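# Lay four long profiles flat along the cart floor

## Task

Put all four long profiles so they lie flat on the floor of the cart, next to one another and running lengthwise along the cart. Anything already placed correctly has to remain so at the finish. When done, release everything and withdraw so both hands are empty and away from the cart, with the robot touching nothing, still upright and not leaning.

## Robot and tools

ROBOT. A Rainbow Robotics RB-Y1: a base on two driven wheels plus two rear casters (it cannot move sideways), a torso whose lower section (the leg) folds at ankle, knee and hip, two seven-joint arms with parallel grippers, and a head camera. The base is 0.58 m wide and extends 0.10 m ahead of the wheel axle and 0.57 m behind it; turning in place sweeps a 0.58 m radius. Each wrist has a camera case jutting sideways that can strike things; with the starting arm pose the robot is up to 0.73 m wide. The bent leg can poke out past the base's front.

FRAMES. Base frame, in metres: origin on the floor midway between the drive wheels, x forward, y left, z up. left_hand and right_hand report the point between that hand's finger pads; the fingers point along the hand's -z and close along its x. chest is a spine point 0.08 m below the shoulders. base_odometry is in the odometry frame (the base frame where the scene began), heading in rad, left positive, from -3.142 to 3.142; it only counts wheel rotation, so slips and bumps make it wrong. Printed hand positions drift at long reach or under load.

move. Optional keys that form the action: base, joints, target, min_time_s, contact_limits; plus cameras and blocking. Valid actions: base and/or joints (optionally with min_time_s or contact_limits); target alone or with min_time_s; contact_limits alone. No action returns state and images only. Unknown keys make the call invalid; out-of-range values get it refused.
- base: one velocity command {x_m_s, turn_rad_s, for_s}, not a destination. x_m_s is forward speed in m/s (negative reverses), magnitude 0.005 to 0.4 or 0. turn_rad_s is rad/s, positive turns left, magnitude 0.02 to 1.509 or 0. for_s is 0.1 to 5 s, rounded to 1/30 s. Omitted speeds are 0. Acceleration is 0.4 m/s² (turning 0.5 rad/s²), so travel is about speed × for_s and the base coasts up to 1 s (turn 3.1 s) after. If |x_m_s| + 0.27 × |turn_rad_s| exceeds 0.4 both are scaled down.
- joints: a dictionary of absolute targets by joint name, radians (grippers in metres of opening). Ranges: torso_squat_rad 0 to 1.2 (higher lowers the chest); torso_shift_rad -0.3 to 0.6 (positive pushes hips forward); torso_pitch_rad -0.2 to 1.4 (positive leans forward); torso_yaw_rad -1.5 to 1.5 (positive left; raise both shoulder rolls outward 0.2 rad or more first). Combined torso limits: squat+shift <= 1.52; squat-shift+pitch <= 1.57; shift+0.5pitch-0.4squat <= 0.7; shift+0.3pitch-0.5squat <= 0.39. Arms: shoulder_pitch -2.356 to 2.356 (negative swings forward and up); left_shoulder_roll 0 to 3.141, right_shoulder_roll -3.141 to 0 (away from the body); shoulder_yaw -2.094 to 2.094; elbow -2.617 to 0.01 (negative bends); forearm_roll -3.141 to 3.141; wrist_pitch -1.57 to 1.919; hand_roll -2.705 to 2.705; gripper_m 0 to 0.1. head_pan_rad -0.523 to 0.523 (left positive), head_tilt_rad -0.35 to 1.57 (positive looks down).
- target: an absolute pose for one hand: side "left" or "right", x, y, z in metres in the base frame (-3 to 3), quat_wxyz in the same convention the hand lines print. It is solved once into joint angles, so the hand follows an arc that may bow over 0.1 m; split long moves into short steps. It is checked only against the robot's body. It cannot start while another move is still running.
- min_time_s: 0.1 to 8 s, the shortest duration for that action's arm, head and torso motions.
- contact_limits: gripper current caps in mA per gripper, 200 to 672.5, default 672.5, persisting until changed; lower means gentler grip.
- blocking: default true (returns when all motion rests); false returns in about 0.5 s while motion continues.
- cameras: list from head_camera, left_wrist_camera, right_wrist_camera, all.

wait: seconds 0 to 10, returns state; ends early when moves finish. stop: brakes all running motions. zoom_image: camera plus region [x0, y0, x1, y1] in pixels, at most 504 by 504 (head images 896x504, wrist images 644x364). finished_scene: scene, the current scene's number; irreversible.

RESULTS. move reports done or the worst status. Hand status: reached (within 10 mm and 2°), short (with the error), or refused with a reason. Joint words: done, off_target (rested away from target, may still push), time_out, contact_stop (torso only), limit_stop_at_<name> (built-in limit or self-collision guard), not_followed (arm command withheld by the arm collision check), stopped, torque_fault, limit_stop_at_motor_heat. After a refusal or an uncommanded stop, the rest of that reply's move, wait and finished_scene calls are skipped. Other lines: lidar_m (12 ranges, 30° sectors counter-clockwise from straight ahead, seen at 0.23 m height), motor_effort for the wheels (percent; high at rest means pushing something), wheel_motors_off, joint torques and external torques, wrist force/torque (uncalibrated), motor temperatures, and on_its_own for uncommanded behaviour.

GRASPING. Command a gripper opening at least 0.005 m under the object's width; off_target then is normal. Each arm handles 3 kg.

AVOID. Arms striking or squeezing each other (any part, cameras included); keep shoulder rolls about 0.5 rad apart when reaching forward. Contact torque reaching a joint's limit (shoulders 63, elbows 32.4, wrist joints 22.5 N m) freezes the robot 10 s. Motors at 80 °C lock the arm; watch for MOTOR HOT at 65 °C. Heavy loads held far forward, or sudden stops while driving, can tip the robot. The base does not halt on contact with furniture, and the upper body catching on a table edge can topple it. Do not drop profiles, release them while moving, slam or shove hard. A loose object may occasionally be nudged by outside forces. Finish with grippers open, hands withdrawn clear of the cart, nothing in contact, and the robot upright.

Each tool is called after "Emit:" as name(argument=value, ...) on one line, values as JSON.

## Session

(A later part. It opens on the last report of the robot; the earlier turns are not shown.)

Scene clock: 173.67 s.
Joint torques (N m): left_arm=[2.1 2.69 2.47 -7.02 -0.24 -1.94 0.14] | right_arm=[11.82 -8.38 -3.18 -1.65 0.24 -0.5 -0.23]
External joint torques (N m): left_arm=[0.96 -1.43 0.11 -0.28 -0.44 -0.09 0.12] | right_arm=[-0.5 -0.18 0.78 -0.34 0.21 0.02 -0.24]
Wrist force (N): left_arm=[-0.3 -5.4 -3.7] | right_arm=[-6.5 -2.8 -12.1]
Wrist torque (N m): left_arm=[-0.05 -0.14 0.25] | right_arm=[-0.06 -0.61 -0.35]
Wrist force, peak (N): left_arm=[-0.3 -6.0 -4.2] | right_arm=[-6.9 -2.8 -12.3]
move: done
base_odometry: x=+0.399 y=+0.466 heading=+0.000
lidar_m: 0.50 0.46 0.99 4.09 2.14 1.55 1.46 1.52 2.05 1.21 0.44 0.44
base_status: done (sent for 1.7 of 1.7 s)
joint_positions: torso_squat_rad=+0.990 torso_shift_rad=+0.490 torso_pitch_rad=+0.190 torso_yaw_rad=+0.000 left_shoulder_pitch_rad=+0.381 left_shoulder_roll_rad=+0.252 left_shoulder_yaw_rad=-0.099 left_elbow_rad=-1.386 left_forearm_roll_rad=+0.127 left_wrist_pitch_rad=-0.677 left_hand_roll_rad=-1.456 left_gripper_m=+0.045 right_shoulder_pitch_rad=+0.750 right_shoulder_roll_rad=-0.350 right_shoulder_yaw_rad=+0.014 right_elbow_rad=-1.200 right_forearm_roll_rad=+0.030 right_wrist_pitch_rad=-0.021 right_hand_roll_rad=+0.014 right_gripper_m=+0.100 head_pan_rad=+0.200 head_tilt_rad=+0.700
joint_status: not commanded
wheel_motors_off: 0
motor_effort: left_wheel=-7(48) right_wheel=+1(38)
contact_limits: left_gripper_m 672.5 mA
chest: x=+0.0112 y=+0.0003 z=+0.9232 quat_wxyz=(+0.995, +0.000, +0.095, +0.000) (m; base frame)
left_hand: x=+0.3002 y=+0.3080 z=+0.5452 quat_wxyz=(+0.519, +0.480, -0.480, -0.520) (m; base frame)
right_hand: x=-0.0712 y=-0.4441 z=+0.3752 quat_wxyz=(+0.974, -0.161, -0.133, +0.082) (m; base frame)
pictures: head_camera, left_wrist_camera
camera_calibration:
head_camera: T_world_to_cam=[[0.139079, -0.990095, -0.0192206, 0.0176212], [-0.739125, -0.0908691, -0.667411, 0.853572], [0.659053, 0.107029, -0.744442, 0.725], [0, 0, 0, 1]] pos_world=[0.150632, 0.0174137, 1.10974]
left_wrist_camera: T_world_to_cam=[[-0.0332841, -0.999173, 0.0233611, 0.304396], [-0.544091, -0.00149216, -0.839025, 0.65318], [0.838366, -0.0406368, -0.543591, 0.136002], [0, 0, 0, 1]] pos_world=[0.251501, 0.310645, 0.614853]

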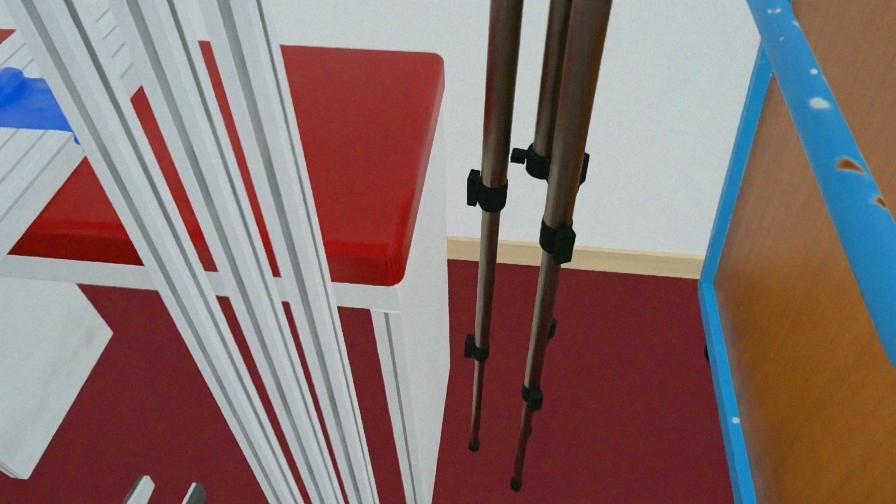

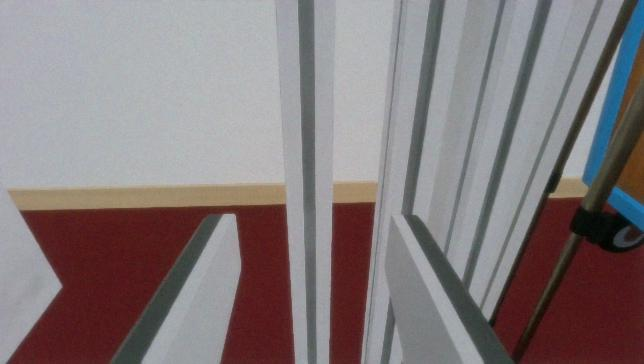

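Emit:
move(target={"side": "left", "x": 0.36, "y": 0.311, "z": 0.545, "quat_wxyz": [0.5196, 0.4797, -0.4797, -0.5196]})

Emit:
move(target={"side": "left", "x": 0.395, "y": 0.311, "z": 0.545, "quat_wxyz": [0.5196, 0.4797, -0.4797, -0.5196]}, cameras=["left_wrist_camera"])

Scene clock: 182.03 s.
Joint torques (N m): left_arm=[-0.19 3.09 3.01 -6.72 0.36 -1.99 0.21] | right_arm=[11.45 -8.99 -3.01 -1.79 0.13 -0.54 -0.28]
External joint torques (N m): left_arm=[1.67 -1.32 0.5 0.56 0.17 -0.13 0.2] | right_arm=[-0.86 -0.78 0.94 -0.48 0.11 -0.02 -0.29]
Wrist force (N): left_arm=[-0.4 -5.6 -3.5] | right_arm=[-6.5 -2.7 -12.3]
Wrist torque (N m): left_arm=[0.01 -0.17 0.25] | right_arm=[-0.06 -0.60 -0.35]
Wrist force, peak (N): left_arm=[-0.8 -6.4 -4.4] | right_arm=[-6.7 -2.8 -12.5]
move: done
base_odometry: x=+0.399 y=+0.466 heading=+0.000
lidar_m: 0.50 0.46 0.99 4.07 2.14 1.54 1.46 1.52 2.05 1.20 0.43 0.44
base_status: not commanded
joint_positions: torso_squat_rad=+0.990 torso_shift_rad=+0.490 torso_pitch_rad=+0.190 torso_yaw_rad=+0.000 left_shoulder_pitch_rad=+0.219 left_shoulder_roll_rad=+0.254 left_shoulder_yaw_rad=-0.073 left_elbow_rad=-1.319 left_forearm_roll_rad=+0.140 left_wrist_pitch_rad=-0.581 left_hand_roll_rad=-1.455 left_gripper_m=+0.045 right_shoulder_pitch_rad=+0.750 right_shoulder_roll_rad=-0.350 right_shoulder_yaw_rad=+0.014 right_elbow_rad=-1.200 right_forearm_roll_rad=+0.030 right_wrist_pitch_rad=-0.021 right_hand_roll_rad=+0.014 right_gripper_m=+0.100 head_pan_rad=+0.200 head_tilt_rad=+0.700
joint_status: all done
wheel_motors_off: 0
motor_effort: left_wheel=-7(7) right_wheel=+4(7)
contact_limits: left_gripper_m 672.5 mA
chest: x=+0.0112 y=+0.0003 z=+0.9232 quat_wxyz=(+0.995, +0.000, +0.095, +0.000) (m; base frame)
left_hand: x=+0.3599 y=+0.3108 z=+0.5455 quat_wxyz=(+0.520, +0.479, -0.479, -0.520) (m; base frame)
left_hand_status: reached (checked arc, planned for 0.5 s): 1 mm and 0.1 deg off.
right_hand: x=-0.0713 y=-0.4441 z=+0.3752 quat_wxyz=(+0.974, -0.161, -0.133, +0.082) (m; base frame)
camera_calibration:
head_camera: T_world_to_cam=[[0.139079, -0.990095, -0.0192206, 0.0176352], [-0.739125, -0.0908691, -0.667411, 0.853498], [0.659053, 0.107029, -0.744442, 0.725066], [0, 0, 0, 1]] pos_world=[0.150532, 0.0174137, 1.10974]
left_wrist_camera: T_world_to_cam=[[-0.0323842, -0.9992, 0.0234717, 0.308834], [-0.545684, -0.00199909, -0.837989, 0.686076], [0.837365, -0.0399457, -0.545182, 0.0872711], [0, 0, 0, 1]] pos_world=[0.311304, 0.313445, 0.615254]
right_wrist_camera: T_world_to_cam=[[-0.950994, -0.187773, -0.245666, -0.0573069], [-0.220542, 0.96878, 0.113258, 0.402292], [0.216729, 0.161887, -0.962715, 0.522694], [0, 0, 0, 1]] pos_world=[-0.0790595, -0.48511, 0.443565]

Scene clock: 182.77 s.
Joint torques (N m): left_arm=[-2.62 3.86 3.2 -7.25 0.08 -1.58 0.26] | right_arm=[11.33 -8.41 -3.31 -2.15 0.22 -0.68 -0.13]
External joint torques (N m): left_arm=[1.02 -0.78 0.67 0.23 -0.1 0.27 0.25] | right_arm=[-0.98 -0.21 0.65 -0.85 0.2 -0.16 -0.15]
Wrist force (N): left_arm=[-0.4 -5.8 -3.6] | right_arm=[-6.7 -2.7 -12.3]
Wrist torque (N m): left_arm=[0.06 -0.15 0.22] | right_arm=[-0.05 -0.62 -0.36]
Wrist force, peak (N): left_arm=[0.4 -6.0 -4.9] | right_arm=[-6.7 -2.9 -12.3]
move: done
base_odometry: x=+0.399 y=+0.466 heading=+0.000
lidar_m: 0.50 0.46 0.99 4.07 2.14 1.55 1.46 1.52 2.04 1.21 0.44 0.44
base_status: not commanded
joint_positions: torso_squat_rad=+0.990 torso_shift_rad=+0.490 torso_pitch_rad=+0.190 torso_yaw_rad=+0.000 left_shoulder_pitch_rad=+0.111 left_shoulder_roll_rad=+0.254 left_shoulder_yaw_rad=-0.060 left_elbow_rad=-1.246 left_forearm_roll_rad=+0.146 left_wrist_pitch_rad=-0.547 left_hand_roll_rad=-1.456 left_gripper_m=+0.045 right_shoulder_pitch_rad=+0.750 right_shoulder_roll_rad=-0.350 right_shoulder_yaw_rad=+0.014 right_elbow_rad=-1.200 right_forearm_roll_rad=+0.030 right_wrist_pitch_rad=-0.021 right_hand_roll_rad=+0.014 right_gripper_m=+0.100 head_pan_rad=+0.200 head_tilt_rad=+0.700
joint_status: all done
wheel_motors_off: 0
motor_effort: left_wheel=-4(7) right_wheel=+4(6)
contact_limits: left_gripper_m 672.5 mA
chest: x=+0.0112 y=+0.0003 z=+0.9232 quat_wxyz=(+0.995, +0.000, +0.095, +0.000) (m; base frame)
left_hand: x=+0.3950 y=+0.3109 z=+0.5452 quat_wxyz=(+0.520, +0.480, -0.480, -0.520) (m; base frame)
left_hand_status: reached (checked arc, planned for 0.4 s): 0 mm and 0.0 deg off.
right_hand: x=-0.0713 y=-0.4441 z=+0.3752 quat_wxyz=(+0.974, -0.161, -0.133, +0.082) (m; base frame)
pictures: left_wrist_camera
camera_calibration:
left_wrist_camera: T_world_to_cam=[[-0.0326802, -0.999192, 0.0233761, 0.310239], [-0.544844, -0.00179752, -0.838535, 0.704875], [0.8379, -0.0401399, -0.544345, 0.0570277], [0, 0, 0, 1]] pos_world=[0.346402, 0.313545, 0.614853]

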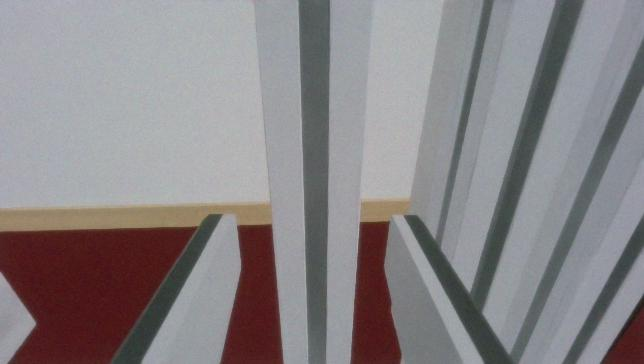

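Emit:
move(target={"side": "left", "x": 0.439, "y": 0.310, "z": 0.545, "quat_wxyz": [0.5196, 0.4797, -0.4797, -0.5196]}, cameras=["left_wrist_camera"])

Emit:
move(joints={"left_gripper_m": 0.015})

Emit:
move(target={"side": "left", "x": 0.42, "y": 0.311, "z": 0.585, "quat_wxyz": [0.5196, 0.4797, -0.4797, -0.5196]})

Emit:
move(target={"side": "left", "x": 0.32, "y": 0.31, "z": 0.66, "quat_wxyz": [0.5, 0.5, -0.5, -0.5]}, cameras=["head_camera", "left_wrist_camera"])

Scene clock: 188.57 s.
Joint torques (N m): left_arm=[-5.31 4.53 2.64 -7.26 0.09 -1.89 0.07] | right_arm=[11.15 -8.13 -3.66 -1.87 0.18 -0.53 -0.27]
External joint torques (N m): left_arm=[0.74 -0.46 0.18 0.35 -0.09 -0.04 0.06] | right_arm=[-1.16 0.08 0.3 -0.56 0.15 -0.01 -0.28]
Wrist force (N): left_arm=[-0.2 -5.8 -4.2] | right_arm=[-6.5 -2.9 -12.1]
Wrist torque (N m): left_arm=[0.05 -0.18 0.23] | right_arm=[-0.04 -0.60 -0.35]
Wrist force, peak (N): left_arm=[-0.6 -6.3 -4.3] | right_arm=[-6.6 -2.9 -12.4]
move: done
base_odometry: x=+0.399 y=+0.466 heading=+0.000
lidar_m: 0.50 0.46 0.99 4.07 2.14 1.55 1.46 1.50 2.04 1.21 0.43 0.43
base_status: not commanded
joint_positions: torso_squat_rad=+0.990 torso_shift_rad=+0.490 torso_pitch_rad=+0.190 torso_yaw_rad=+0.000 left_shoulder_pitch_rad=-0.032 left_shoulder_roll_rad=+0.253 left_shoulder_yaw_rad=-0.045 left_elbow_rad=-1.130 left_forearm_roll_rad=+0.153 left_wrist_pitch_rad=-0.519 left_hand_roll_rad=-1.456 left_gripper_m=+0.045 right_shoulder_pitch_rad=+0.750 right_shoulder_roll_rad=-0.350 right_shoulder_yaw_rad=+0.014 right_elbow_rad=-1.200 right_forearm_roll_rad=+0.030 right_wrist_pitch_rad=-0.021 right_hand_roll_rad=+0.014 right_gripper_m=+0.100 head_pan_rad=+0.200 head_tilt_rad=+0.700
joint_status: all done
wheel_motors_off: 0
motor_effort: left_wheel=-5(6) right_wheel=+6(7)
contact_limits: left_gripper_m 672.5 mA
chest: x=+0.0112 y=+0.0003 z=+0.9232 quat_wxyz=(+0.995, +0.000, +0.095, +0.000) (m; base frame)
left_hand: x=+0.4389 y=+0.3099 z=+0.5454 quat_wxyz=(+0.520, +0.479, -0.479, -0.520) (m; base frame)
left_hand_status: reached (checked arc, planned for 0.4 s): 0 mm and 0.1 deg off.
right_hand: x=-0.0712 y=-0.4441 z=+0.3752 quat_wxyz=(+0.974, -0.161, -0.133, +0.082) (m; base frame)
pictures: left_wrist_camera
camera_calibration:
left_wrist_camera: T_world_to_cam=[[-0.0323506, -0.999204, 0.0233374, 0.310466], [-0.545682, -0.00190487, -0.83799, 0.72907], [0.837368, -0.0398443, -0.545186, 0.0209941], [0, 0, 0, 1]] pos_world=[0.390304, 0.312444, 0.615154]

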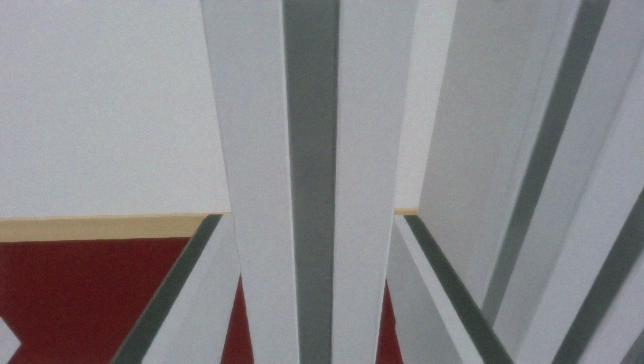

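Scene clock: 189.40 s.
Joint torques (N m): left_arm=[-5.33 4.07 2.41 -7.1 -0.06 -1.82 -0.02] | right_arm=[11.35 -8.53 -3.49 -1.93 0.25 -0.43 -0.32]
External joint torques (N m): left_arm=[0.71 -0.92 -0.06 0.51 -0.24 0.03 -0.03] | right_arm=[-0.96 -0.32 0.47 -0.63 0.23 0.09 -0.34]
Wrist force (N): left_arm=[1.1 -6.0 -4.1] | right_arm=[-6.5 -2.9 -12.3]
Wrist torque (N m): left_arm=[-0.01 -0.25 0.90] | right_arm=[-0.04 -0.60 -0.35]
Wrist force, peak (N): left_arm=[0.9 -6.7 -3.7] | right_arm=[-6.8 -2.7 -12.4]
move: off_target
base_odometry: x=+0.399 y=+0.466 heading=+0.000
lidar_m: 0.49 0.45 1.00 4.07 2.12 1.56 1.46 1.51 2.05 1.20 0.43 0.44
base_status: not commanded
joint_positions: torso_squat_rad=+0.990 torso_shift_rad=+0.490 torso_pitch_rad=+0.190 torso_yaw_rad=+0.000 left_shoulder_pitch_rad=-0.032 left_shoulder_roll_rad=+0.253 left_shoulder_yaw_rad=-0.045 left_elbow_rad=-1.130 left_forearm_roll_rad=+0.153 left_wrist_pitch_rad=-0.519 left_hand_roll_rad=-1.456 left_gripper_m=+0.031 right_shoulder_pitch_rad=+0.750 right_shoulder_roll_rad=-0.350 right_shoulder_yaw_rad=+0.014 right_elbow_rad=-1.200 right_forearm_roll_rad=+0.030 right_wrist_pitch_rad=-0.021 right_hand_roll_rad=+0.014 right_gripper_m=+0.100 head_pan_rad=+0.200 head_tilt_rad=+0.700
joint_status: left_gripper_m off_target (ended at +0.031, target +0.015)
wheel_motors_off: 0
motor_effort: left_wheel=-5(6) right_wheel=+2(8)
contact_limits: left_gripper_m 672.5 mA
chest: x=+0.0112 y=+0.0003 z=+0.9232 quat_wxyz=(+0.995, +0.000, +0.095, +0.000) (m; base frame)
left_hand: x=+0.4389 y=+0.3099 z=+0.5453 quat_wxyz=(+0.520, +0.479, -0.479, -0.520) (m; base frame)
right_hand: x=-0.0712 y=-0.4441 z=+0.3752 quat_wxyz=(+0.974, -0.161, -0.133, +0.082) (m; base frame)
camera_calibration:
head_camera: T_world_to_cam=[[0.139079, -0.990095, -0.0192206, 0.0176352], [-0.739125, -0.0908691, -0.667411, 0.853498], [0.659053, 0.107029, -0.744442, 0.725066], [0, 0, 0, 1]] pos_world=[0.150532, 0.0174137, 1.10974]
left_wrist_camera: T_world_to_cam=[[-0.0322443, -0.999204, 0.0235066, 0.310321], [-0.545686, -0.00210469, -0.837987, 0.729132], [0.837369, -0.0398475, -0.545184, 0.0209934], [0, 0, 0, 1]] pos_world=[0.390304, 0.312445, 0.615154]
right_wrist_camera: T_world_to_cam=[[-0.950994, -0.187773, -0.245666, -0.0573069], [-0.220542, 0.96878, 0.113258, 0.402292], [0.216729, 0.161887, -0.962715, 0.522694], [0, 0, 0, 1]] pos_world=[-0.0790595, -0.48511, 0.443565]

Scene clock: 190.40 s.
Joint torques (N m): left_arm=[-8.49 6.05 3.12 -12.48 0.33 -4.18 0.21] | right_arm=[11.02 -8.4 -3.33 -1.95 0.28 -0.39 -0.13]
External joint torques (N m): left_arm=[-4.22 1.34 0.24 -4.07 0.17 -2.3 0.2] | right_arm=[-1.3 -0.2 0.63 -0.65 0.26 0.13 -0.14]
Wrist force (N): left_arm=[0.2 -14.8 -4.8] | right_arm=[-6.5 -2.7 -12.3]
Wrist torque (N m): left_arm=[-0.13 -0.12 0.18] | right_arm=[-0.05 -0.61 -0.35]
Wrist force, peak (N): left_arm=[-2.0 -19.6 -3.0] | right_arm=[-6.4 -2.8 -12.6]
move: done
base_odometry: x=+0.399 y=+0.466 heading=+0.000
lidar_m: 0.50 0.46 1.00 4.08 2.14 1.55 1.46 1.52 2.04 1.20 0.43 0.44
base_status: not commanded
joint_positions: torso_squat_rad=+0.990 torso_shift_rad=+0.490 torso_pitch_rad=+0.190 torso_yaw_rad=+0.000 left_shoulder_pitch_rad=+0.126 left_shoulder_roll_rad=+0.270 left_shoulder_yaw_rad=-0.040 left_elbow_rad=-1.437 left_forearm_roll_rad=+0.157 left_wrist_pitch_rad=-0.375 left_hand_roll_rad=-1.457 left_gripper_m=+0.031 right_shoulder_pitch_rad=+0.750 right_shoulder_roll_rad=-0.350 right_shoulder_yaw_rad=+0.014 right_elbow_rad=-1.200 right_forearm_roll_rad=+0.030 right_wrist_pitch_rad=-0.021 right_hand_roll_rad=+0.014 right_gripper_m=+0.100 head_pan_rad=+0.200 head_tilt_rad=+0.700
joint_status: all done
wheel_motors_off: 0
motor_effort: left_wheel=-4(6) right_wheel=+5(6)
contact_limits: left_gripper_m 672.5 mA
chest: x=+0.0113 y=+0.0003 z=+0.9232 quat_wxyz=(+0.995, +0.000, +0.095, +0.000) (m; base frame)
left_hand: x=+0.4191 y=+0.3110 z=+0.5841 quat_wxyz=(+0.518, +0.480, -0.481, -0.519) (m; base frame)
left_hand_status: reached (checked arc, planned for 0.6 s): 1 mm and 0.3 deg off.
right_hand: x=-0.0713 y=-0.4441 z=+0.3753 quat_wxyz=(+0.974, -0.161, -0.133, +0.082) (m; base frame)
camera_calibration:
head_camera: T_world_to_cam=[[0.139084, -0.990096, -0.0191003, 0.0174871], [-0.739212, -0.0909679, -0.6673, 0.853465], [0.658954, 0.10693, -0.744544, 0.72513], [0, 0, 0, 1]] pos_world=[0.150632, 0.0174137, 1.10974]
left_wrist_camera: T_world_to_cam=[[-0.0345015, -0.999124, 0.0236897, 0.310759], [-0.540729, -0.00127284, -0.841196, 0.750282], [0.840489, -0.0418322, -0.540211, 0.0551204], [0, 0, 0, 1]] pos_world=[0.370093, 0.313747, 0.653549]
right_wrist_camera: T_world_to_cam=[[-0.951045, -0.187811, -0.245441, -0.0574301], [-0.220528, 0.96879, 0.113196, 0.402325], [0.216521, 0.161781, -0.96278, 0.522655], [0, 0, 0, 1]] pos_world=[-0.0790601, -0.485111, 0.443564]

Scene clock: 191.77 s.
Joint torques (N m): left_arm=[-1.99 4.99 3.23 -12.07 0.3 -4.55 0.19] | right_arm=[10.91 -7.83 -3.57 -2.01 0.06 -0.7 -0.28]
External joint torques (N m): left_arm=[-3.55 1.05 0.22 -3.52 0.13 -2.69 0.18] | right_arm=[-1.4 0.38 0.39 -0.7 0.04 -0.18 -0.29]
Wrist force (N): left_arm=[-0.5 -15.1 -3.2] | right_arm=[-6.5 -2.6 -12.1]
Wrist torque (N m): left_arm=[-0.35 -0.23 0.27] | right_arm=[-0.07 -0.61 -0.34]
Wrist force, peak (N): left_arm=[-2.1 -18.0 -3.2] | right_arm=[-6.5 -3.1 -12.5]
move: done
base_odometry: x=+0.399 y=+0.466 heading=+0.000
lidar_m: 0.50 0.45 0.99 4.08 2.14 1.55 1.46 1.52 2.04 1.20 0.44 0.44
base_status: not commanded
joint_positions: torso_squat_rad=+0.990 torso_shift_rad=+0.490 torso_pitch_rad=+0.190 torso_yaw_rad=+0.000 left_shoulder_pitch_rad=+0.547 left_shoulder_roll_rad=+0.291 left_shoulder_yaw_rad=-0.048 left_elbow_rad=-1.903 left_forearm_roll_rad=+0.159 left_wrist_pitch_rad=-0.401 left_hand_roll_rad=-1.451 left_gripper_m=+0.031 right_shoulder_pitch_rad=+0.750 right_shoulder_roll_rad=-0.350 right_shoulder_yaw_rad=+0.014 right_elbow_rad=-1.200 right_forearm_roll_rad=+0.030 right_wrist_pitch_rad=-0.021 right_hand_roll_rad=+0.014 right_gripper_m=+0.100 head_pan_rad=+0.200 head_tilt_rad=+0.700
joint_status: all done
wheel_motors_off: 0
motor_effort: left_wheel=-5(6) right_wheel=+3(7)
contact_limits: left_gripper_m 672.5 mA
chest: x=+0.0113 y=+0.0003 z=+0.9232 quat_wxyz=(+0.995, +0.000, +0.095, +0.000) (m; base frame)
left_hand: x=+0.3203 y=+0.3100 z=+0.6592 quat_wxyz=(+0.500, +0.500, -0.500, -0.500) (m; base frame)
left_hand_status: reached (checked arc, planned for 0.8 s): 1 mm and 0.0 deg off.
right_hand: x=-0.0713 y=-0.4441 z=+0.3753 quat_wxyz=(+0.974, -0.161, -0.133, +0.082) (m; base frame)
pictures: head_camera, left_wrist_camera
camera_calibration:
head_camera: T_world_to_cam=[[0.139084, -0.990096, -0.0191003, 0.0174871], [-0.739212, -0.0909679, -0.6673, 0.853465], [0.658954, 0.10693, -0.744544, 0.72513], [0, 0, 0, 1]] pos_world=[0.150632, 0.0174137, 1.10974]
left_wrist_camera: T_world_to_cam=[[-0.0343968, -0.999188, 0.0210005, 0.306327], [-0.476018, -0.00209677, -0.879433, 0.764777], [0.878763, -0.0402463, -0.475559, 0.123347], [0, 0, 0, 1]] pos_world=[0.266192, 0.312646, 0.724796]

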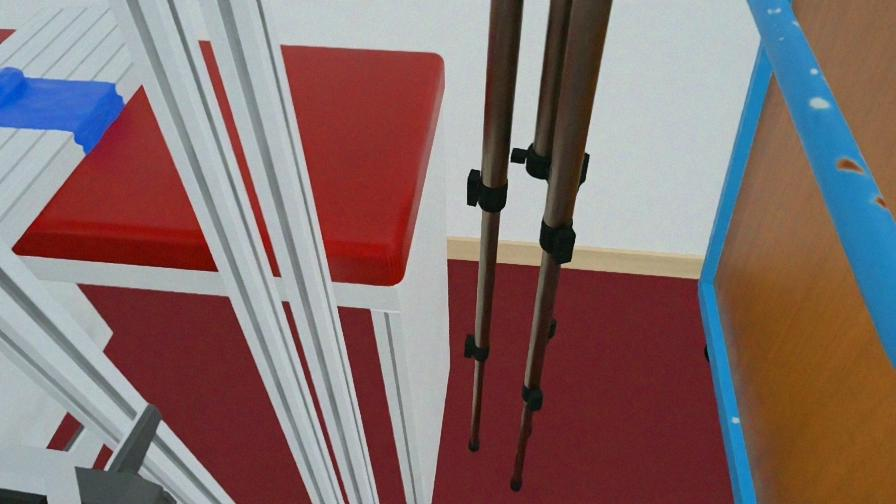

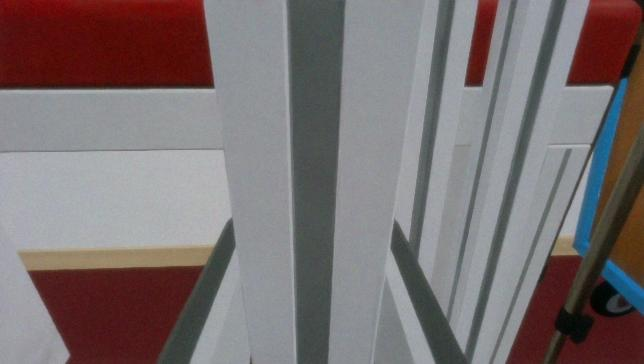

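Emit:
move(base={"x_m_s": -0.3, "for_s": 1.433})

Emit:
move(base={"turn_rad_s": -0.785, "for_s": 2.0})

Emit:
move(base={"x_m_s": 0.35, "for_s": 3.267}, joints={"torso_squat_rad": 0.5, "torso_shift_rad": 0.3, "torso_pitch_rad": 0.1, "head_pan_rad": 0.0, "head_tilt_rad": 0.8})

Emit:
move(base={"turn_rad_s": 0.785, "for_s": 2.0})

Emit:
move(target={"side": "left", "x": 0.38, "y": 0.29, "z": 0.98, "quat_wxyz": [0.7071, 0, -0.7071, 0]}, min_time_s=1.8)

Emit:
move(joints={"left_shoulder_pitch_rad": -0.922, "left_shoulder_roll_rad": 0.826, "left_shoulder_yaw_rad": -0.596, "left_elbow_rad": -1.889, "left_forearm_roll_rad": 0.637, "left_wrist_pitch_rad": 1.526, "left_hand_roll_rad": 0.929}, min_time_s=2.2, cameras=["head_camera"])

Scene clock: 201.23 s.
Joint torques (N m): left_arm=[-1.99 4.86 3.09 -12.37 0.17 -4.44 0.34] | right_arm=[10.5 -8.33 -3.42 -2.23 0.07 -0.58 -0.31]
External joint torques (N m): left_arm=[-3.55 0.92 0.08 -3.82 0 -2.7 0.33] | right_arm=[-1.82 -0.12 0.54 -0.92 0.04 -0.05 -0.32]
Wrist force (N): left_arm=[-0.4 -15.0 -3.2] | right_arm=[-6.4 -2.7 -12.4]
Wrist torque (N m): left_arm=[0.03 -0.20 0.27] | right_arm=[-0.06 -0.58 -0.33]
Wrist force, peak (N): left_arm=[-0.4 -15.5 -3.5] | right_arm=[-6.6 -2.7 -12.5]
move: done
base_odometry: x=-0.031 y=+0.466 heading=-0.001
lidar_m: 0.87 0.45 2.13 4.41 1.52 1.10 1.03 1.07 1.45 3.78 1.04 0.79
base_status: done (sent for 1.43 of 1.43 s)
joint_positions: torso_squat_rad=+0.990 torso_shift_rad=+0.490 torso_pitch_rad=+0.190 torso_yaw_rad=+0.000 left_shoulder_pitch_rad=+0.547 left_shoulder_roll_rad=+0.291 left_shoulder_yaw_rad=-0.048 left_elbow_rad=-1.903 left_forearm_roll_rad=+0.159 left_wrist_pitch_rad=-0.401 left_hand_roll_rad=-1.451 left_gripper_m=+0.031 right_shoulder_pitch_rad=+0.750 right_shoulder_roll_rad=-0.350 right_shoulder_yaw_rad=+0.014 right_elbow_rad=-1.200 right_forearm_roll_rad=+0.030 right_wrist_pitch_rad=-0.021 right_hand_roll_rad=+0.014 right_gripper_m=+0.100 head_pan_rad=+0.200 head_tilt_rad=+0.700
joint_status: not commanded
wheel_motors_off: 0
motor_effort: left_wheel=-7(29) right_wheel=+9(40)
contact_limits: left_gripper_m 672.5 mA
chest: x=+0.0113 y=+0.0003 z=+0.9232 quat_wxyz=(+0.995, +0.000, +0.095, +0.000) (m; base frame)
left_hand: x=+0.3203 y=+0.3100 z=+0.6592 quat_wxyz=(+0.500, +0.500, -0.500, -0.500) (m; base frame)
right_hand: x=-0.0714 y=-0.4441 z=+0.3753 quat_wxyz=(+0.974, -0.161, -0.133, +0.082) (m; base frame)
camera_calibration:
head_camera: T_world_to_cam=[[0.139084, -0.990096, -0.0191003, 0.0174871], [-0.739212, -0.0909679, -0.6673, 0.853465], [0.658954, 0.10693, -0.744544, 0.72513], [0, 0, 0, 1]] pos_world=[0.150632, 0.0174137, 1.10974]
left_wrist_camera: T_world_to_cam=[[-0.0343987, -0.999188, 0.0209951, 0.306331], [-0.475899, -0.0020965, -0.879497, 0.764792], [0.878827, -0.0402451, -0.475441, 0.123244], [0, 0, 0, 1]] pos_world=[0.266191, 0.312646, 0.724796]
right_wrist_camera: T_world_to_cam=[[-0.951086, -0.187735, -0.245338, -0.0575373], [-0.220444, 0.968804, 0.113241, 0.402297], [0.216425, 0.161786, -0.962801, 0.52268], [0, 0, 0, 1]] pos_world=[-0.0791603, -0.485111, 0.443564]

Scene clock: 205.13 s.
Joint torques (N m): left_arm=[-2.04 4.22 3.02 -12.41 0.1 -4.16 0.39] | right_arm=[10.65 -8.7 -3.04 -1.79 0.25 -0.76 -0.3]
External joint torques (N m): left_arm=[-3.6 0.29 0.01 -3.86 -0.07 -2.32 0.37] | right_arm=[-1.67 -0.49 0.92 -0.48 0.23 -0.24 -0.31]
Wrist force (N): left_arm=[-0.5 -14.8 -3.1] | right_arm=[-6.4 -2.8 -12.0]
Wrist torque (N m): left_arm=[-0.03 -0.22 0.23] | right_arm=[-0.06 -0.59 -0.35]
Wrist force, peak (N): left_arm=[-0.6 -15.2 -3.4] | right_arm=[-6.7 -2.9 -12.5]
move: done
base_odometry: x=-0.031 y=+0.466 heading=-1.570
lidar_m: 3.73 0.45 0.82 0.90 0.91 2.21 4.41 1.50 1.08 1.03 1.07 1.44
base_status: done (sent for 2 of 2 s)
joint_positions: torso_squat_rad=+0.990 torso_shift_rad=+0.490 torso_pitch_rad=+0.190 torso_yaw_rad=+0.000 left_shoulder_pitch_rad=+0.547 left_shoulder_roll_rad=+0.291 left_shoulder_yaw_rad=-0.048 left_elbow_rad=-1.903 left_forearm_roll_rad=+0.159 left_wrist_pitch_rad=-0.401 left_hand_roll_rad=-1.451 left_gripper_m=+0.031 right_shoulder_pitch_rad=+0.750 right_shoulder_roll_rad=-0.350 right_shoulder_yaw_rad=+0.014 right_elbow_rad=-1.200 right_forearm_roll_rad=+0.030 right_wrist_pitch_rad=-0.021 right_hand_roll_rad=+0.014 right_gripper_m=+0.100 head_pan_rad=+0.200 head_tilt_rad=+0.700
joint_status: not commanded
wheel_motors_off: 0
motor_effort: left_wheel=+11(46) right_wheel=+0(46)
contact_limits: left_gripper_m 672.5 mA
chest: x=+0.0113 y=+0.0003 z=+0.9232 quat_wxyz=(+0.995, +0.000, +0.095, +0.000) (m; base frame)
left_hand: x=+0.3203 y=+0.3100 z=+0.6592 quat_wxyz=(+0.500, +0.500, -0.500, -0.500) (m; base frame)
right_hand: x=-0.0713 y=-0.4441 z=+0.3753 quat_wxyz=(+0.974, -0.161, -0.133, +0.082) (m; base frame)
camera_calibration:
head_camera: T_world_to_cam=[[0.139084, -0.990096, -0.0191003, 0.0174871], [-0.739212, -0.0909679, -0.6673, 0.853465], [0.658954, 0.10693, -0.744544, 0.72513], [0, 0, 0, 1]] pos_world=[0.150632, 0.0174137, 1.10974]
left_wrist_camera: T_world_to_cam=[[-0.0343987, -0.999188, 0.0209951, 0.306331], [-0.475899, -0.0020965, -0.879497, 0.764792], [0.878827, -0.0402451, -0.475441, 0.123244], [0, 0, 0, 1]] pos_world=[0.266191, 0.312646, 0.724796]
right_wrist_camera: T_world_to_cam=[[-0.951045, -0.187811, -0.245441, -0.0574301], [-0.220528, 0.96879, 0.113196, 0.402325], [0.216521, 0.161781, -0.96278, 0.522655], [0, 0, 0, 1]] pos_world=[-0.0790601, -0.485111, 0.443564]

Scene clock: 209.67 s.
Joint torques (N m): left_arm=[-2.18 4.31 4.15 -12.67 0.14 -4.3 0.41] | right_arm=[9.04 -8.28 -3.13 -2.57 0.22 -0.88 -0.2]
External joint torques (N m): left_arm=[-2.14 0.37 1.11 -3.78 -0.03 -2.45 0.4] | right_arm=[-1.16 0.06 0.87 -0.33 0.17 -0.19 -0.22]
Wrist force (N): left_arm=[-0.2 -15.0 -2.1] | right_arm=[-6.5 -2.7 -12.3]
Wrist torque (N m): left_arm=[-0.32 -0.21 0.29] | right_arm=[-0.01 -0.57 -0.37]
Wrist force, peak (N): left_arm=[-0.3 -15.9 -2.4] | right_arm=[-7.3 -2.8 -12.4]
move: done
base_odometry: x=-0.031 y=-0.677 heading=-1.570
lidar_m: 3.64 2.26 0.78 0.75 0.79 1.06 4.31 1.46 1.06 1.00 1.04 1.40
base_status: done (sent for 3.27 of 3.27 s)
joint_positions: torso_squat_rad=+0.500 torso_shift_rad=+0.300 torso_pitch_rad=+0.100 torso_yaw_rad=+0.000 left_shoulder_pitch_rad=+0.546 left_shoulder_roll_rad=+0.291 left_shoulder_yaw_rad=-0.048 left_elbow_rad=-1.903 left_forearm_roll_rad=+0.159 left_wrist_pitch_rad=-0.401 left_hand_roll_rad=-1.451 left_gripper_m=+0.031 right_shoulder_pitch_rad=+0.750 right_shoulder_roll_rad=-0.350 right_shoulder_yaw_rad=+0.014 right_elbow_rad=-1.200 right_forearm_roll_rad=+0.030 right_wrist_pitch_rad=-0.021 right_hand_roll_rad=+0.014 right_gripper_m=+0.100 head_pan_rad=+0.000 head_tilt_rad=+0.800
joint_status: all done
wheel_motors_off: 0
motor_effort: left_wheel=-4(49) right_wheel=+3(37)
contact_limits: left_gripper_m 672.5 mA
chest: x=-0.0153 y=+0.0004 z=+1.1752 quat_wxyz=(+0.999, +0.000, +0.050, +0.000) (m; base frame)
left_hand: x=+0.3162 y=+0.3100 z=+0.9400 quat_wxyz=(+0.477, +0.522, -0.522, -0.477) (m; base frame)
right_hand: x=-0.0483 y=-0.4441 z=+0.6221 quat_wxyz=(+0.967, -0.165, -0.177, +0.075) (m; base frame)
camera_calibration:
head_camera: T_world_to_cam=[[-0.0566986, -0.998208, 0.0191188, -0.0186537], [-0.75189, 0.0300934, -0.658601, 0.980414], [0.656846, -0.051717, -0.752249, 0.955904], [0, 0, 0, 1]] pos_world=[0.108225, 0.00131218, 1.36514]
left_wrist_camera: T_world_to_cam=[[-0.0362365, -0.999184, 0.0178633, 0.303811], [-0.395015, -0.00209827, -0.918672, 1.02111], [0.91796, -0.0403458, -0.394617, 0.172012], [0, 0, 0, 1]] pos_world=[0.256462, 0.312646, 1.00051]
right_wrist_camera: T_world_to_cam=[[-0.92513, -0.187915, -0.329883, 0.0787201], [-0.229933, 0.968754, 0.0929864, 0.391439], [0.302102, 0.161876, -0.939431, 0.744984], [0, 0, 0, 1]] pos_world=[-0.0622306, -0.48501, 0.689431]

Scene clock: 213.57 s.
Joint torques (N m): left_arm=[-1.89 4.95 3.38 -12.71 0.28 -4.03 0.14] | right_arm=[9.37 -8.66 -3.74 -2.95 0.1 -0.85 -0.29]
External joint torques (N m): left_arm=[-1.86 1.01 0.33 -3.83 0.11 -2.21 0.12] | right_arm=[-0.83 -0.32 0.26 -0.71 0.05 -0.16 -0.3]
Wrist force (N): left_arm=[-0.6 -14.9 -2.2] | right_arm=[-6.4 -2.6 -12.3]
Wrist torque (N m): left_arm=[-0.04 -0.26 0.29] | right_arm=[-0.04 -0.57 -0.38]
Wrist force, peak (N): left_arm=[-0.3 -15.4 -2.3] | right_arm=[-6.8 -2.9 -12.6]
move: done
base_odometry: x=-0.031 y=-0.677 heading=-0.001
lidar_m: 0.73 0.77 1.04 4.29 1.48 1.07 1.00 1.04 1.41 3.69 2.25 0.77
base_status: done (sent for 2 of 2 s)
joint_positions: torso_squat_rad=+0.500 torso_shift_rad=+0.300 torso_pitch_rad=+0.100 torso_yaw_rad=+0.000 left_shoulder_pitch_rad=+0.546 left_shoulder_roll_rad=+0.291 left_shoulder_yaw_rad=-0.048 left_elbow_rad=-1.903 left_forearm_roll_rad=+0.159 left_wrist_pitch_rad=-0.401 left_hand_roll_rad=-1.451 left_gripper_m=+0.031 right_shoulder_pitch_rad=+0.750 right_shoulder_roll_rad=-0.350 right_shoulder_yaw_rad=+0.014 right_elbow_rad=-1.200 right_forearm_roll_rad=+0.030 right_wrist_pitch_rad=-0.021 right_hand_roll_rad=+0.014 right_gripper_m=+0.100 head_pan_rad=+0.000 head_tilt_rad=+0.800
joint_status: not commanded
wheel_motors_off: 0
motor_effort: left_wheel=+1(39) right_wheel=+13(39)
contact_limits: left_gripper_m 672.5 mA
chest: x=-0.0153 y=+0.0004 z=+1.1752 quat_wxyz=(+0.999, +0.000, +0.050, +0.000) (m; base frame)
left_hand: x=+0.3162 y=+0.3100 z=+0.9400 quat_wxyz=(+0.477, +0.522, -0.522, -0.477) (m; base frame)
right_hand: x=-0.0484 y=-0.4441 z=+0.6221 quat_wxyz=(+0.967, -0.165, -0.177, +0.075) (m; base frame)
camera_calibration:
head_camera: T_world_to_cam=[[-0.0566986, -0.998208, 0.0191188, -0.0186537], [-0.75189, 0.0300934, -0.658601, 0.980414], [0.656846, -0.051717, -0.752249, 0.955904], [0, 0, 0, 1]] pos_world=[0.108225, 0.00131218, 1.36514]
left_wrist_camera: T_world_to_cam=[[-0.0362365, -0.999184, 0.0178633, 0.303811], [-0.395015, -0.00209827, -0.918672, 1.02111], [0.91796, -0.0403458, -0.394617, 0.172012], [0, 0, 0, 1]] pos_world=[0.256462, 0.312646, 1.00051]
right_wrist_camera: T_world_to_cam=[[-0.925192, -0.18781, -0.329767, 0.0786863], [-0.229794, 0.96879, 0.09296, 0.391483], [0.302016, 0.161784, -0.939474, 0.744965], [0, 0, 0, 1]] pos_world=[-0.0622307, -0.485011, 0.689431]

Scene clock: 215.70 s.
Joint torques (N m): left_arm=[-6.96 2.73 3.93 -13.94 0.11 -3.02 -0.12] | right_arm=[9.74 -8.56 -3.26 -2.7 0.18 -0.66 -0.31]
External joint torques (N m): left_arm=[-3.86 -0.43 1.39 -4.14 0.11 -1.55 -0.07] | right_arm=[-0.46 -0.22 0.73 -0.46 0.14 0.03 -0.33]
Wrist force (N): left_arm=[-16.1 0.0 -2.9] | right_arm=[-6.5 -2.5 -12.1]
Wrist torque (N m): left_arm=[-0.36 -0.39 0.38] | right_arm=[-0.05 -0.58 -0.37]
Wrist force, peak (N): left_arm=[-16.5 -0.6 -3.2] | right_arm=[-6.6 -3.0 -12.6]
move: done
base_odometry: x=-0.031 y=-0.677 heading=-0.001
lidar_m: 0.73 0.76 1.04 4.27 1.48 1.07 1.00 1.05 1.39 3.68 2.25 0.77
base_status: not commanded
joint_positions: torso_squat_rad=+0.500 torso_shift_rad=+0.300 torso_pitch_rad=+0.100 torso_yaw_rad=+0.000 left_shoulder_pitch_rad=+0.386 left_shoulder_roll_rad=+0.215 left_shoulder_yaw_rad=+0.005 left_elbow_rad=-2.076 left_forearm_roll_rad=+0.896 left_wrist_pitch_rad=+0.042 left_hand_roll_rad=-0.666 left_gripper_m=+0.031 right_shoulder_pitch_rad=+0.750 right_shoulder_roll_rad=-0.350 right_shoulder_yaw_rad=+0.014 right_elbow_rad=-1.200 right_forearm_roll_rad=+0.030 right_wrist_pitch_rad=-0.021 right_hand_roll_rad=+0.014 right_gripper_m=+0.100 head_pan_rad=+0.000 head_tilt_rad=+0.800
joint_status: all done
wheel_motors_off: 0
motor_effort: left_wheel=+1(2) right_wheel=+15(16)
contact_limits: left_gripper_m 672.5 mA
chest: x=-0.0153 y=+0.0004 z=+1.1752 quat_wxyz=(+0.999, +0.000, +0.050, +0.000) (m; base frame)
left_hand: x=+0.3797 y=+0.2899 z=+0.9790 quat_wxyz=(+0.708, +0.000, -0.706, +0.000) (m; base frame)
left_hand_status: reached (checked arc, planned for 1.8 s): 1 mm and 0.1 deg off.
right_hand: x=-0.0484 y=-0.4441 z=+0.6221 quat_wxyz=(+0.967, -0.165, -0.177, +0.075) (m; base frame)
camera_calibration:
head_camera: T_world_to_cam=[[-0.0566986, -0.998208, 0.0191188, -0.0186537], [-0.75189, 0.0300934, -0.658601, 0.980414], [0.656846, -0.051717, -0.752249, 0.955904], [0, 0, 0, 1]] pos_world=[0.108225, 0.00131218, 1.36514]
left_wrist_camera: T_world_to_cam=[[-0.0323893, 0.0207423, 0.99926, -0.972662], [-0.475989, -0.879447, 0.00282685, 0.464856], [0.878854, -0.475546, 0.0383578, -0.154547], [0, 0, 0, 1]] pos_world=[0.325587, 0.355497, 0.976557]
right_wrist_camera: T_world_to_cam=[[-0.925192, -0.18781, -0.329767, 0.0786863], [-0.229794, 0.96879, 0.09296, 0.391483], [0.302016, 0.161784, -0.939474, 0.744965], [0, 0, 0, 1]] pos_world=[-0.0622307, -0.485011, 0.689431]

Scene clock: 218.20 s.
Joint torques (N m): left_arm=[-23.22 7.31 9.91 -4.96 -2.02 -1.59 0.01] | right_arm=[9.58 -8.88 -3.74 -3.11 0.23 -0.85 -0.13]
External joint torques (N m): left_arm=[-5.8 -0.08 0.68 -1.3 -1.12 -0.74 0.04] | right_arm=[-0.62 -0.54 0.25 -0.88 0.18 -0.16 -0.15]
Wrist force (N): left_arm=[-10.0 -0.4 -14.8] | right_arm=[-6.5 -2.6 -12.3]
Wrist torque (N m): left_arm=[-0.40 -0.29 0.34] | right_arm=[-0.04 -0.58 -0.36]
Wrist force, peak (N): left_arm=[-12.5 3.4 -13.7] | right_arm=[-6.7 -2.7 -12.5]
move: done
base_odometry: x=-0.031 y=-0.677 heading=-0.001
lidar_m: 0.73 0.77 1.04 4.28 1.49 1.07 1.00 1.05 1.39 3.70 2.25 0.77
base_status: not commanded
joint_positions: torso_squat_rad=+0.500 torso_shift_rad=+0.300 torso_pitch_rad=+0.100 torso_yaw_rad=+0.000 left_shoulder_pitch_rad=-0.921 left_shoulder_roll_rad=+0.826 left_shoulder_yaw_rad=-0.597 left_elbow_rad=-1.889 left_forearm_roll_rad=+0.637 left_wrist_pitch_rad=+1.526 left_hand_roll_rad=+0.929 left_gripper_m=+0.031 right_shoulder_pitch_rad=+0.750 right_shoulder_roll_rad=-0.350 right_shoulder_yaw_rad=+0.014 right_elbow_rad=-1.200 right_forearm_roll_rad=+0.030 right_wrist_pitch_rad=-0.021 right_hand_roll_rad=+0.014 right_gripper_m=+0.100 head_pan_rad=+0.000 head_tilt_rad=+0.800
joint_status: all done
wheel_motors_off: 0
motor_effort: left_wheel=+1(3) right_wheel=+15(18)
contact_limits: left_gripper_m 672.5 mA
chest: x=-0.0153 y=+0.0004 z=+1.1752 quat_wxyz=(+0.999, +0.000, +0.050, +0.000) (m; base frame)
left_hand: x=+0.4991 y=+0.1770 z=+1.0485 quat_wxyz=(+0.940, +0.000, -0.340, +0.000) (m; base frame)
right_hand: x=-0.0484 y=-0.4441 z=+0.6221 quat_wxyz=(+0.967, -0.165, -0.177, +0.075) (m; base frame)
pictures: head_camera
camera_calibration:
head_camera: T_world_to_cam=[[-0.0566233, -0.998211, 0.0191841, -0.0187513], [-0.751896, 0.0299938, -0.658599, 0.980411], [0.656845, -0.0517165, -0.75225, 0.955904], [0, 0, 0, 1]] pos_world=[0.108224, 0.00131198, 1.36514]

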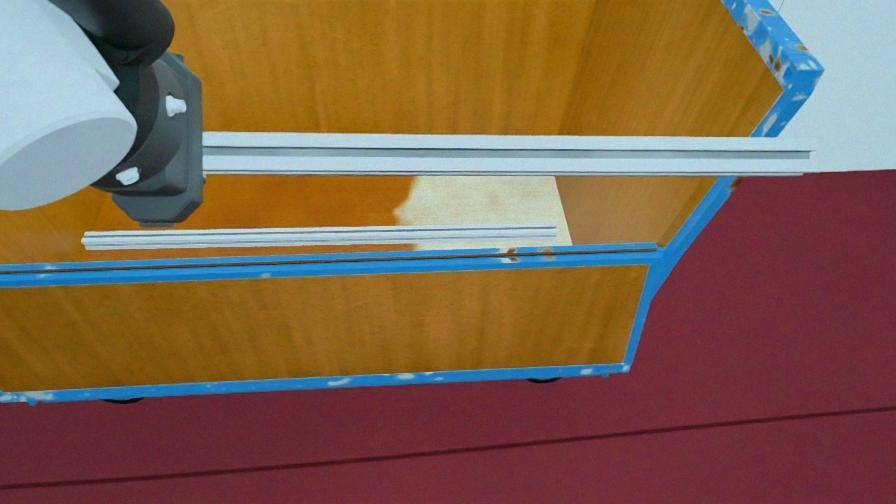

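Emit:
move(base={"x_m_s": 0.271, "for_s": 2.0})

Emit:
move(joints={"torso_squat_rad": 0.7, "torso_shift_rad": 0.3, "torso_pitch_rad": 1.1, "head_tilt_rad": 0.1}, min_time_s=3)

Emit:
move(target={"side": "left", "x": 0.49, "y": 0.193, "z": 0.40, "quat_wxyz": [1, 0, 0, 0.001]}, min_time_s=1.5, cameras=["head_camera", "left_wrist_camera"])

Scene clock: 227.10 s.
Joint torques (N m): left_arm=[-22.51 7.21 10.34 -5.37 -2.2 -1.22 0.19] | right_arm=[9.62 -8.45 -3.24 -2.44 0.19 -0.66 -0.23]
External joint torques (N m): left_arm=[-5.09 -0.19 1.11 -1.72 -1.27 -0.46 0.23] | right_arm=[-0.59 -0.11 0.76 -0.21 0.14 0.03 -0.25]
Wrist force (N): left_arm=[-10.1 0.1 -14.8] | right_arm=[-6.6 -2.5 -12.2]
Wrist torque (N m): left_arm=[-0.42 -0.33 0.39] | right_arm=[-0.04 -0.59 -0.37]
Wrist force, peak (N): left_arm=[-9.9 0.1 -16.1] | right_arm=[-6.8 -2.7 -12.6]
move: done
base_odometry: x=+0.511 y=-0.677 heading=-0.001
lidar_m: 0.20 0.20 0.28 0.78 2.26 1.63 1.55 1.60 2.16 4.34 0.29 0.20
base_status: done (sent for 2 of 2 s)
joint_positions: torso_squat_rad=+0.500 torso_shift_rad=+0.300 torso_pitch_rad=+0.101 torso_yaw_rad=+0.000 left_shoulder_pitch_rad=-0.921 left_shoulder_roll_rad=+0.826 left_shoulder_yaw_rad=-0.597 left_elbow_rad=-1.889 left_forearm_roll_rad=+0.637 left_wrist_pitch_rad=+1.526 left_hand_roll_rad=+0.929 left_gripper_m=+0.031 right_shoulder_pitch_rad=+0.750 right_shoulder_roll_rad=-0.350 right_shoulder_yaw_rad=+0.014 right_elbow_rad=-1.200 right_forearm_roll_rad=+0.030 right_wrist_pitch_rad=-0.021 right_hand_roll_rad=+0.014 right_gripper_m=+0.100 head_pan_rad=+0.000 head_tilt_rad=+0.800
joint_status: not commanded
wheel_motors_off: 0
motor_effort: left_wheel=+1(38) right_wheel=-5(47)
contact_limits: left_gripper_m 672.5 mA
chest: x=-0.0153 y=+0.0004 z=+1.1752 quat_wxyz=(+0.999, +0.000, +0.050, +0.000) (m; base frame)
left_hand: x=+0.4991 y=+0.1770 z=+1.0484 quat_wxyz=(+0.940, +0.000, -0.340, +0.000) (m; base frame)
right_hand: x=-0.0483 y=-0.4441 z=+0.6221 quat_wxyz=(+0.967, -0.165, -0.177, +0.075) (m; base frame)
camera_calibration:
head_camera: T_world_to_cam=[[-0.0566171, -0.998212, 0.0191895, -0.0187536], [-0.751897, 0.0299857, -0.658599, 0.980486], [0.656845, -0.0517165, -0.75225, 0.955838], [0, 0, 0, 1]] pos_world=[0.108324, 0.00131197, 1.36514]
left_wrist_camera: T_world_to_cam=[[0.745643, 0.0201023, 0.666042, -1.07458], [-0.304162, -0.879069, 0.367045, -0.0454884], [0.592876, -0.47627, -0.649358, 0.547977], [0, 0, 0, 1]] pos_world=[0.462537, 0.242599, 1.08825]
right_wrist_camera: T_world_to_cam=[[-0.925165, -0.187897, -0.329794, 0.078664], [-0.229909, 0.968756, 0.0930193, 0.391419], [0.302012, 0.161881, -0.939459, 0.745001], [0, 0, 0, 1]] pos_world=[-0.0622308, -0.48501, 0.689431]

Scene clock: 231.27 s.
Joint torques (N m): left_arm=[-5.77 5.22 3.86 -8.45 0.68 0.79 -0.09] | right_arm=[23.88 -3.66 -1.75 7.4 -0.12 1.18 -0.26]
External joint torques (N m): left_arm=[-1.8 0.54 0.58 -1.53 0.2 0.51 -0.1] | right_arm=[-1.83 -0.07 0.25 -0.06 0.05 0.02 -0.22]
Wrist force (N): left_arm=[4.0 0.0 -18.1] | right_arm=[-1.4 -4.3 -11.6]
Wrist torque (N m): left_arm=[-0.44 -0.14 0.21] | right_arm=[0.09 -0.34 -0.28]
Wrist force, peak (N): left_arm=[3.3 -0.1 -19.1] | right_arm=[-6.7 -2.8 -12.6]
move: done
base_odometry: x=+0.511 y=-0.677 heading=-0.001
lidar_m: 0.19 0.21 0.29 0.77 2.27 1.65 1.54 1.60 2.17 4.34 0.28 0.20
base_status: not commanded
joint_positions: torso_squat_rad=+0.700 torso_shift_rad=+0.300 torso_pitch_rad=+1.100 torso_yaw_rad=+0.000 left_shoulder_pitch_rad=-0.921 left_shoulder_roll_rad=+0.826 left_shoulder_yaw_rad=-0.596 left_elbow_rad=-1.889 left_forearm_roll_rad=+0.637 left_wrist_pitch_rad=+1.526 left_hand_roll_rad=+0.929 left_gripper_m=+0.031 right_shoulder_pitch_rad=+0.750 right_shoulder_roll_rad=-0.350 right_shoulder_yaw_rad=+0.014 right_elbow_rad=-1.200 right_forearm_roll_rad=+0.030 right_wrist_pitch_rad=-0.021 right_hand_roll_rad=+0.014 right_gripper_m=+0.100 head_pan_rad=+0.000 head_tilt_rad=+0.100
joint_status: all done
wheel_motors_off: 0
motor_effort: left_wheel=+4(4) right_wheel=-4(8)
contact_limits: left_gripper_m 672.5 mA
chest: x=+0.2061 y=+0.0003 z=+0.9322 quat_wxyz=(+0.852, +0.000, +0.523, +0.000) (m; base frame)
left_hand: x=+0.3780 y=+0.1768 z=+0.4310 quat_wxyz=(+0.988, -0.001, +0.151, +0.000) (m; base frame)
right_hand: x=-0.2773 y=-0.4441 z=+0.6612 quat_wxyz=(+0.934, -0.109, +0.309, +0.144) (m; base frame)
camera_calibration:
head_camera: T_world_to_cam=[[-0.0481344, -0.99824, 0.0346418, -0.00974134], [-0.912921, 0.0298949, -0.40704, 0.825214], [0.405288, -0.0512179, -0.912753, 0.697115], [0, 0, 0, 1]] pos_world=[0.470353, 0.00131089, 0.972526]
left_wrist_camera: T_world_to_cam=[[0.96373, 0.0200074, -0.266129, -0.253839], [0.143828, -0.87892, 0.454767, -0.0630492], [-0.224808, -0.476549, -0.849919, 0.614283], [0, 0, 0, 1]] pos_world=[0.391796, 0.242399, 0.48321]
right_wrist_camera: T_world_to_cam=[[-0.777367, -0.187639, 0.60041, -0.694211], [-0.0457286, 0.968807, 0.243563, 0.286689], [-0.627383, 0.161882, -0.761698, 0.475679], [0, 0, 0, 1]] pos_world=[-0.228114, -0.48501, 0.709309]

Scene clock: 233.10 s.
Joint torques (N m): left_arm=[-7.91 3.98 5.48 -7.95 -0.06 0.05 -0.07] | right_arm=[23.93 -3.05 -1.26 7.02 0.14 1.13 -0.13]
External joint torques (N m): left_arm=[-1.59 -1.83 1.17 -1.3 -0.09 0.11 -0.07] | right_arm=[-1.78 0.54 0.73 -0.44 0.31 -0.03 -0.1]
Wrist force (N): left_arm=[-0.4 -0.1 -19.0] | right_arm=[-1.2 -4.3 -12.0]
Wrist torque (N m): left_arm=[-0.41 -0.18 0.23] | right_arm=[0.06 -0.31 -0.29]
Wrist force, peak (N): left_arm=[-0.3 0.3 -19.1] | right_arm=[-1.2 -4.3 -12.0]
move: done
base_odometry: x=+0.511 y=-0.677 heading=-0.001
lidar_m: 0.19 0.20 0.29 0.79 2.26 1.63 1.55 1.60 2.15 4.34 0.29 0.21
base_status: not commanded
joint_positions: torso_squat_rad=+0.700 torso_shift_rad=+0.300 torso_pitch_rad=+1.100 torso_yaw_rad=+0.000 left_shoulder_pitch_rad=-1.020 left_shoulder_roll_rad=+0.813 left_shoulder_yaw_rad=-0.560 left_elbow_rad=-1.688 left_forearm_roll_rad=+0.473 left_wrist_pitch_rad=+1.271 left_hand_roll_rad=+0.846 left_gripper_m=+0.031 right_shoulder_pitch_rad=+0.750 right_shoulder_roll_rad=-0.350 right_shoulder_yaw_rad=+0.014 right_elbow_rad=-1.200 right_forearm_roll_rad=+0.030 right_wrist_pitch_rad=-0.021 right_hand_roll_rad=+0.014 right_gripper_m=+0.100 head_pan_rad=+0.000 head_tilt_rad=+0.100
joint_status: all done
wheel_motors_off: 0
motor_effort: left_wheel=+4(4) right_wheel=-4(6)
contact_limits: left_gripper_m 672.5 mA
chest: x=+0.2061 y=+0.0003 z=+0.9322 quat_wxyz=(+0.852, +0.000, +0.523, +0.000) (m; base frame)
left_hand: x=+0.4895 y=+0.1933 z=+0.3998 quat_wxyz=(+1.000, +0.000, +0.000, +0.001) (m; base frame)
left_hand_status: reached (checked arc, planned for 1.5 s): 1 mm and 0.1 deg off.
right_hand: x=-0.2773 y=-0.4441 z=+0.6612 quat_wxyz=(+0.934, -0.109, +0.309, +0.144) (m; base frame)
pictures: head_camera, left_wrist_camera
camera_calibration:
head_camera: T_world_to_cam=[[-0.0481344, -0.99824, 0.0346418, -0.00974134], [-0.912921, 0.0298949, -0.40704, 0.825214], [0.405288, -0.0512179, -0.912753, 0.697115], [0, 0, 0, 1]] pos_world=[0.470353, 0.00131089, 0.972526]
left_wrist_camera: T_world_to_cam=[[0.999184, 0.0227003, 0.0334031, -0.50749], [0.00409633, -0.879784, 0.475355, 0.00991712], [0.0401782, -0.474831, -0.879159, 0.502383], [0, 0, 0, 1]] pos_world=[0.486851, 0.258792, 0.453912]

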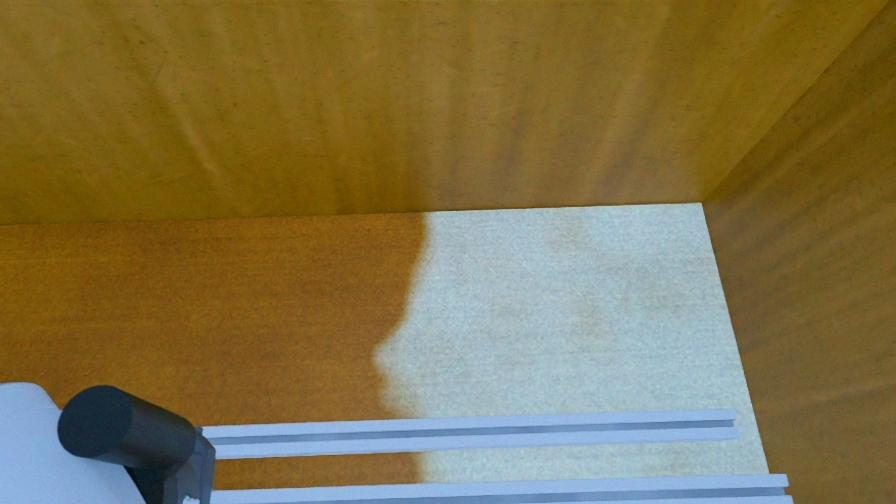

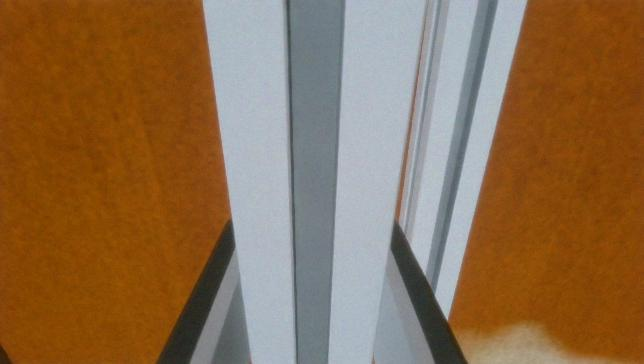

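Emit:
move(target={"side":"left","x":0.49,"y":0.193,"z":0.345,"quat_wxyz":[1,0,0,0.001]}, min_time_s=1, cameras=["head_camera","left_wrist_camera"])

Scene clock: 256.10 s.
Joint torques (N m): left_arm=[-8.73 4.68 3.1 -7.38 -0.04 -0.06 0.2] | right_arm=[24.21 -3.59 -1.51 7.5 -0.21 1.07 -0.22]
External joint torques (N m): left_arm=[-2.09 -0.45 -0.49 -1.36 0 -0.02 0.2] | right_arm=[-1.5 0 0.49 0.04 -0.04 -0.09 -0.19]
Wrist force (N): left_arm=[-0.3 -0.5 -19.3] | right_arm=[-1.1 -4.2 -11.5]
Wrist torque (N m): left_arm=[-0.45 -0.16 0.17] | right_arm=[0.07 -0.29 -0.28]
Wrist force, peak (N): left_arm=[-0.7 -1.6 -19.6] | right_arm=[-1.2 -4.3 -12.0]
move: done
base_odometry: x=+0.511 y=-0.677 heading=-0.001
lidar_m: 0.19 0.20 0.29 0.79 2.28 1.64 1.55 1.59 2.17 4.34 0.28 0.21
base_status: not commanded
joint_positions: torso_squat_rad=+0.700 torso_shift_rad=+0.300 torso_pitch_rad=+1.100 torso_yaw_rad=+0.000 left_shoulder_pitch_rad=-1.071 left_shoulder_roll_rad=+0.706 left_shoulder_yaw_rad=-0.588 left_elbow_rad=-1.397 left_forearm_roll_rad=+0.440 left_wrist_pitch_rad=+1.092 left_hand_roll_rad=+0.764 left_gripper_m=+0.031 right_shoulder_pitch_rad=+0.750 right_shoulder_roll_rad=-0.350 right_shoulder_yaw_rad=+0.014 right_elbow_rad=-1.200 right_forearm_roll_rad=+0.030 right_wrist_pitch_rad=-0.021 right_hand_roll_rad=+0.014 right_gripper_m=+0.100 head_pan_rad=+0.000 head_tilt_rad=+0.100
joint_status: all done
wheel_motors_off: 0
motor_effort: left_wheel=+3(4) right_wheel=-3(6)
contact_limits: left_gripper_m 672.5 mA
chest: x=+0.2061 y=+0.0003 z=+0.9322 quat_wxyz=(+0.852, +0.000, +0.523, +0.000) (m; base frame)
left_hand: x=+0.4895 y=+0.1932 z=+0.3449 quat_wxyz=(+1.000, +0.000, +0.000, +0.001) (m; base frame)
left_hand_status: reached (checked arc, planned for 1.0 s): 1 mm and 0.0 deg off.
right_hand: x=-0.2773 y=-0.4441 z=+0.6613 quat_wxyz=(+0.934, -0.109, +0.309, +0.144) (m; base frame)
pictures: head_camera, left_wrist_camera
camera_calibration:
head_camera: T_world_to_cam=[[-0.0481744, -0.998235, 0.0347331, -0.00981112], [-0.91292, 0.0298943, -0.407043, 0.825216], [0.405286, -0.0513176, -0.912748, 0.697111], [0, 0, 0, 1]] pos_world=[0.470354, 0.00131107, 0.972526]
left_wrist_camera: T_world_to_cam=[[0.999167, 0.023071, 0.0336593, -0.505845], [0.00429157, -0.879674, 0.475558, 0.0358096], [0.0405808, -0.475018, -0.87904, 0.453921], [0, 0, 0, 1]] pos_world=[0.48685, 0.258791, 0.399011]

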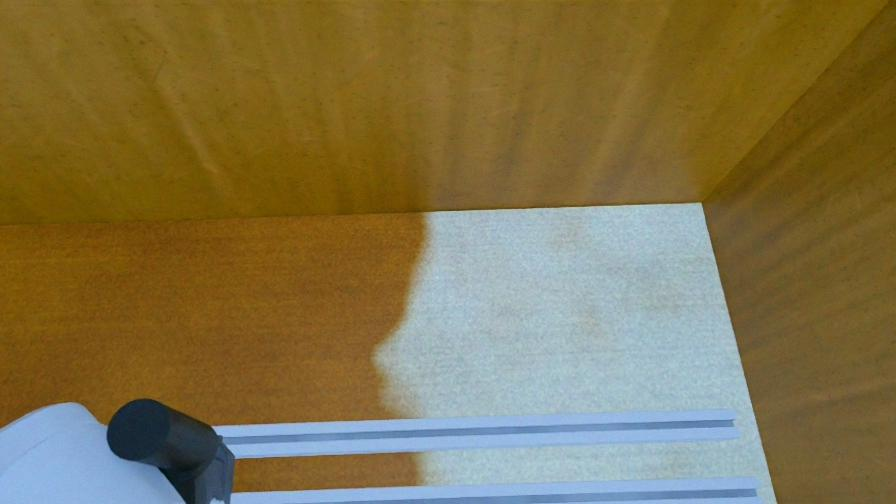

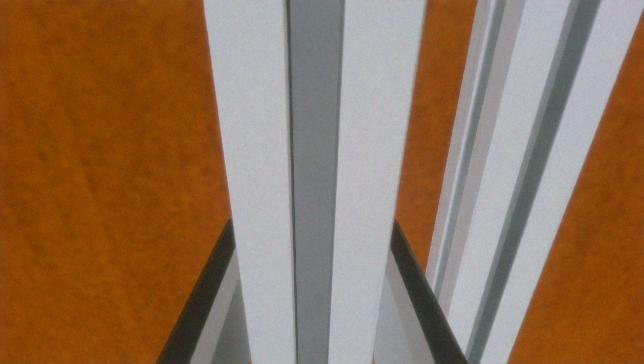

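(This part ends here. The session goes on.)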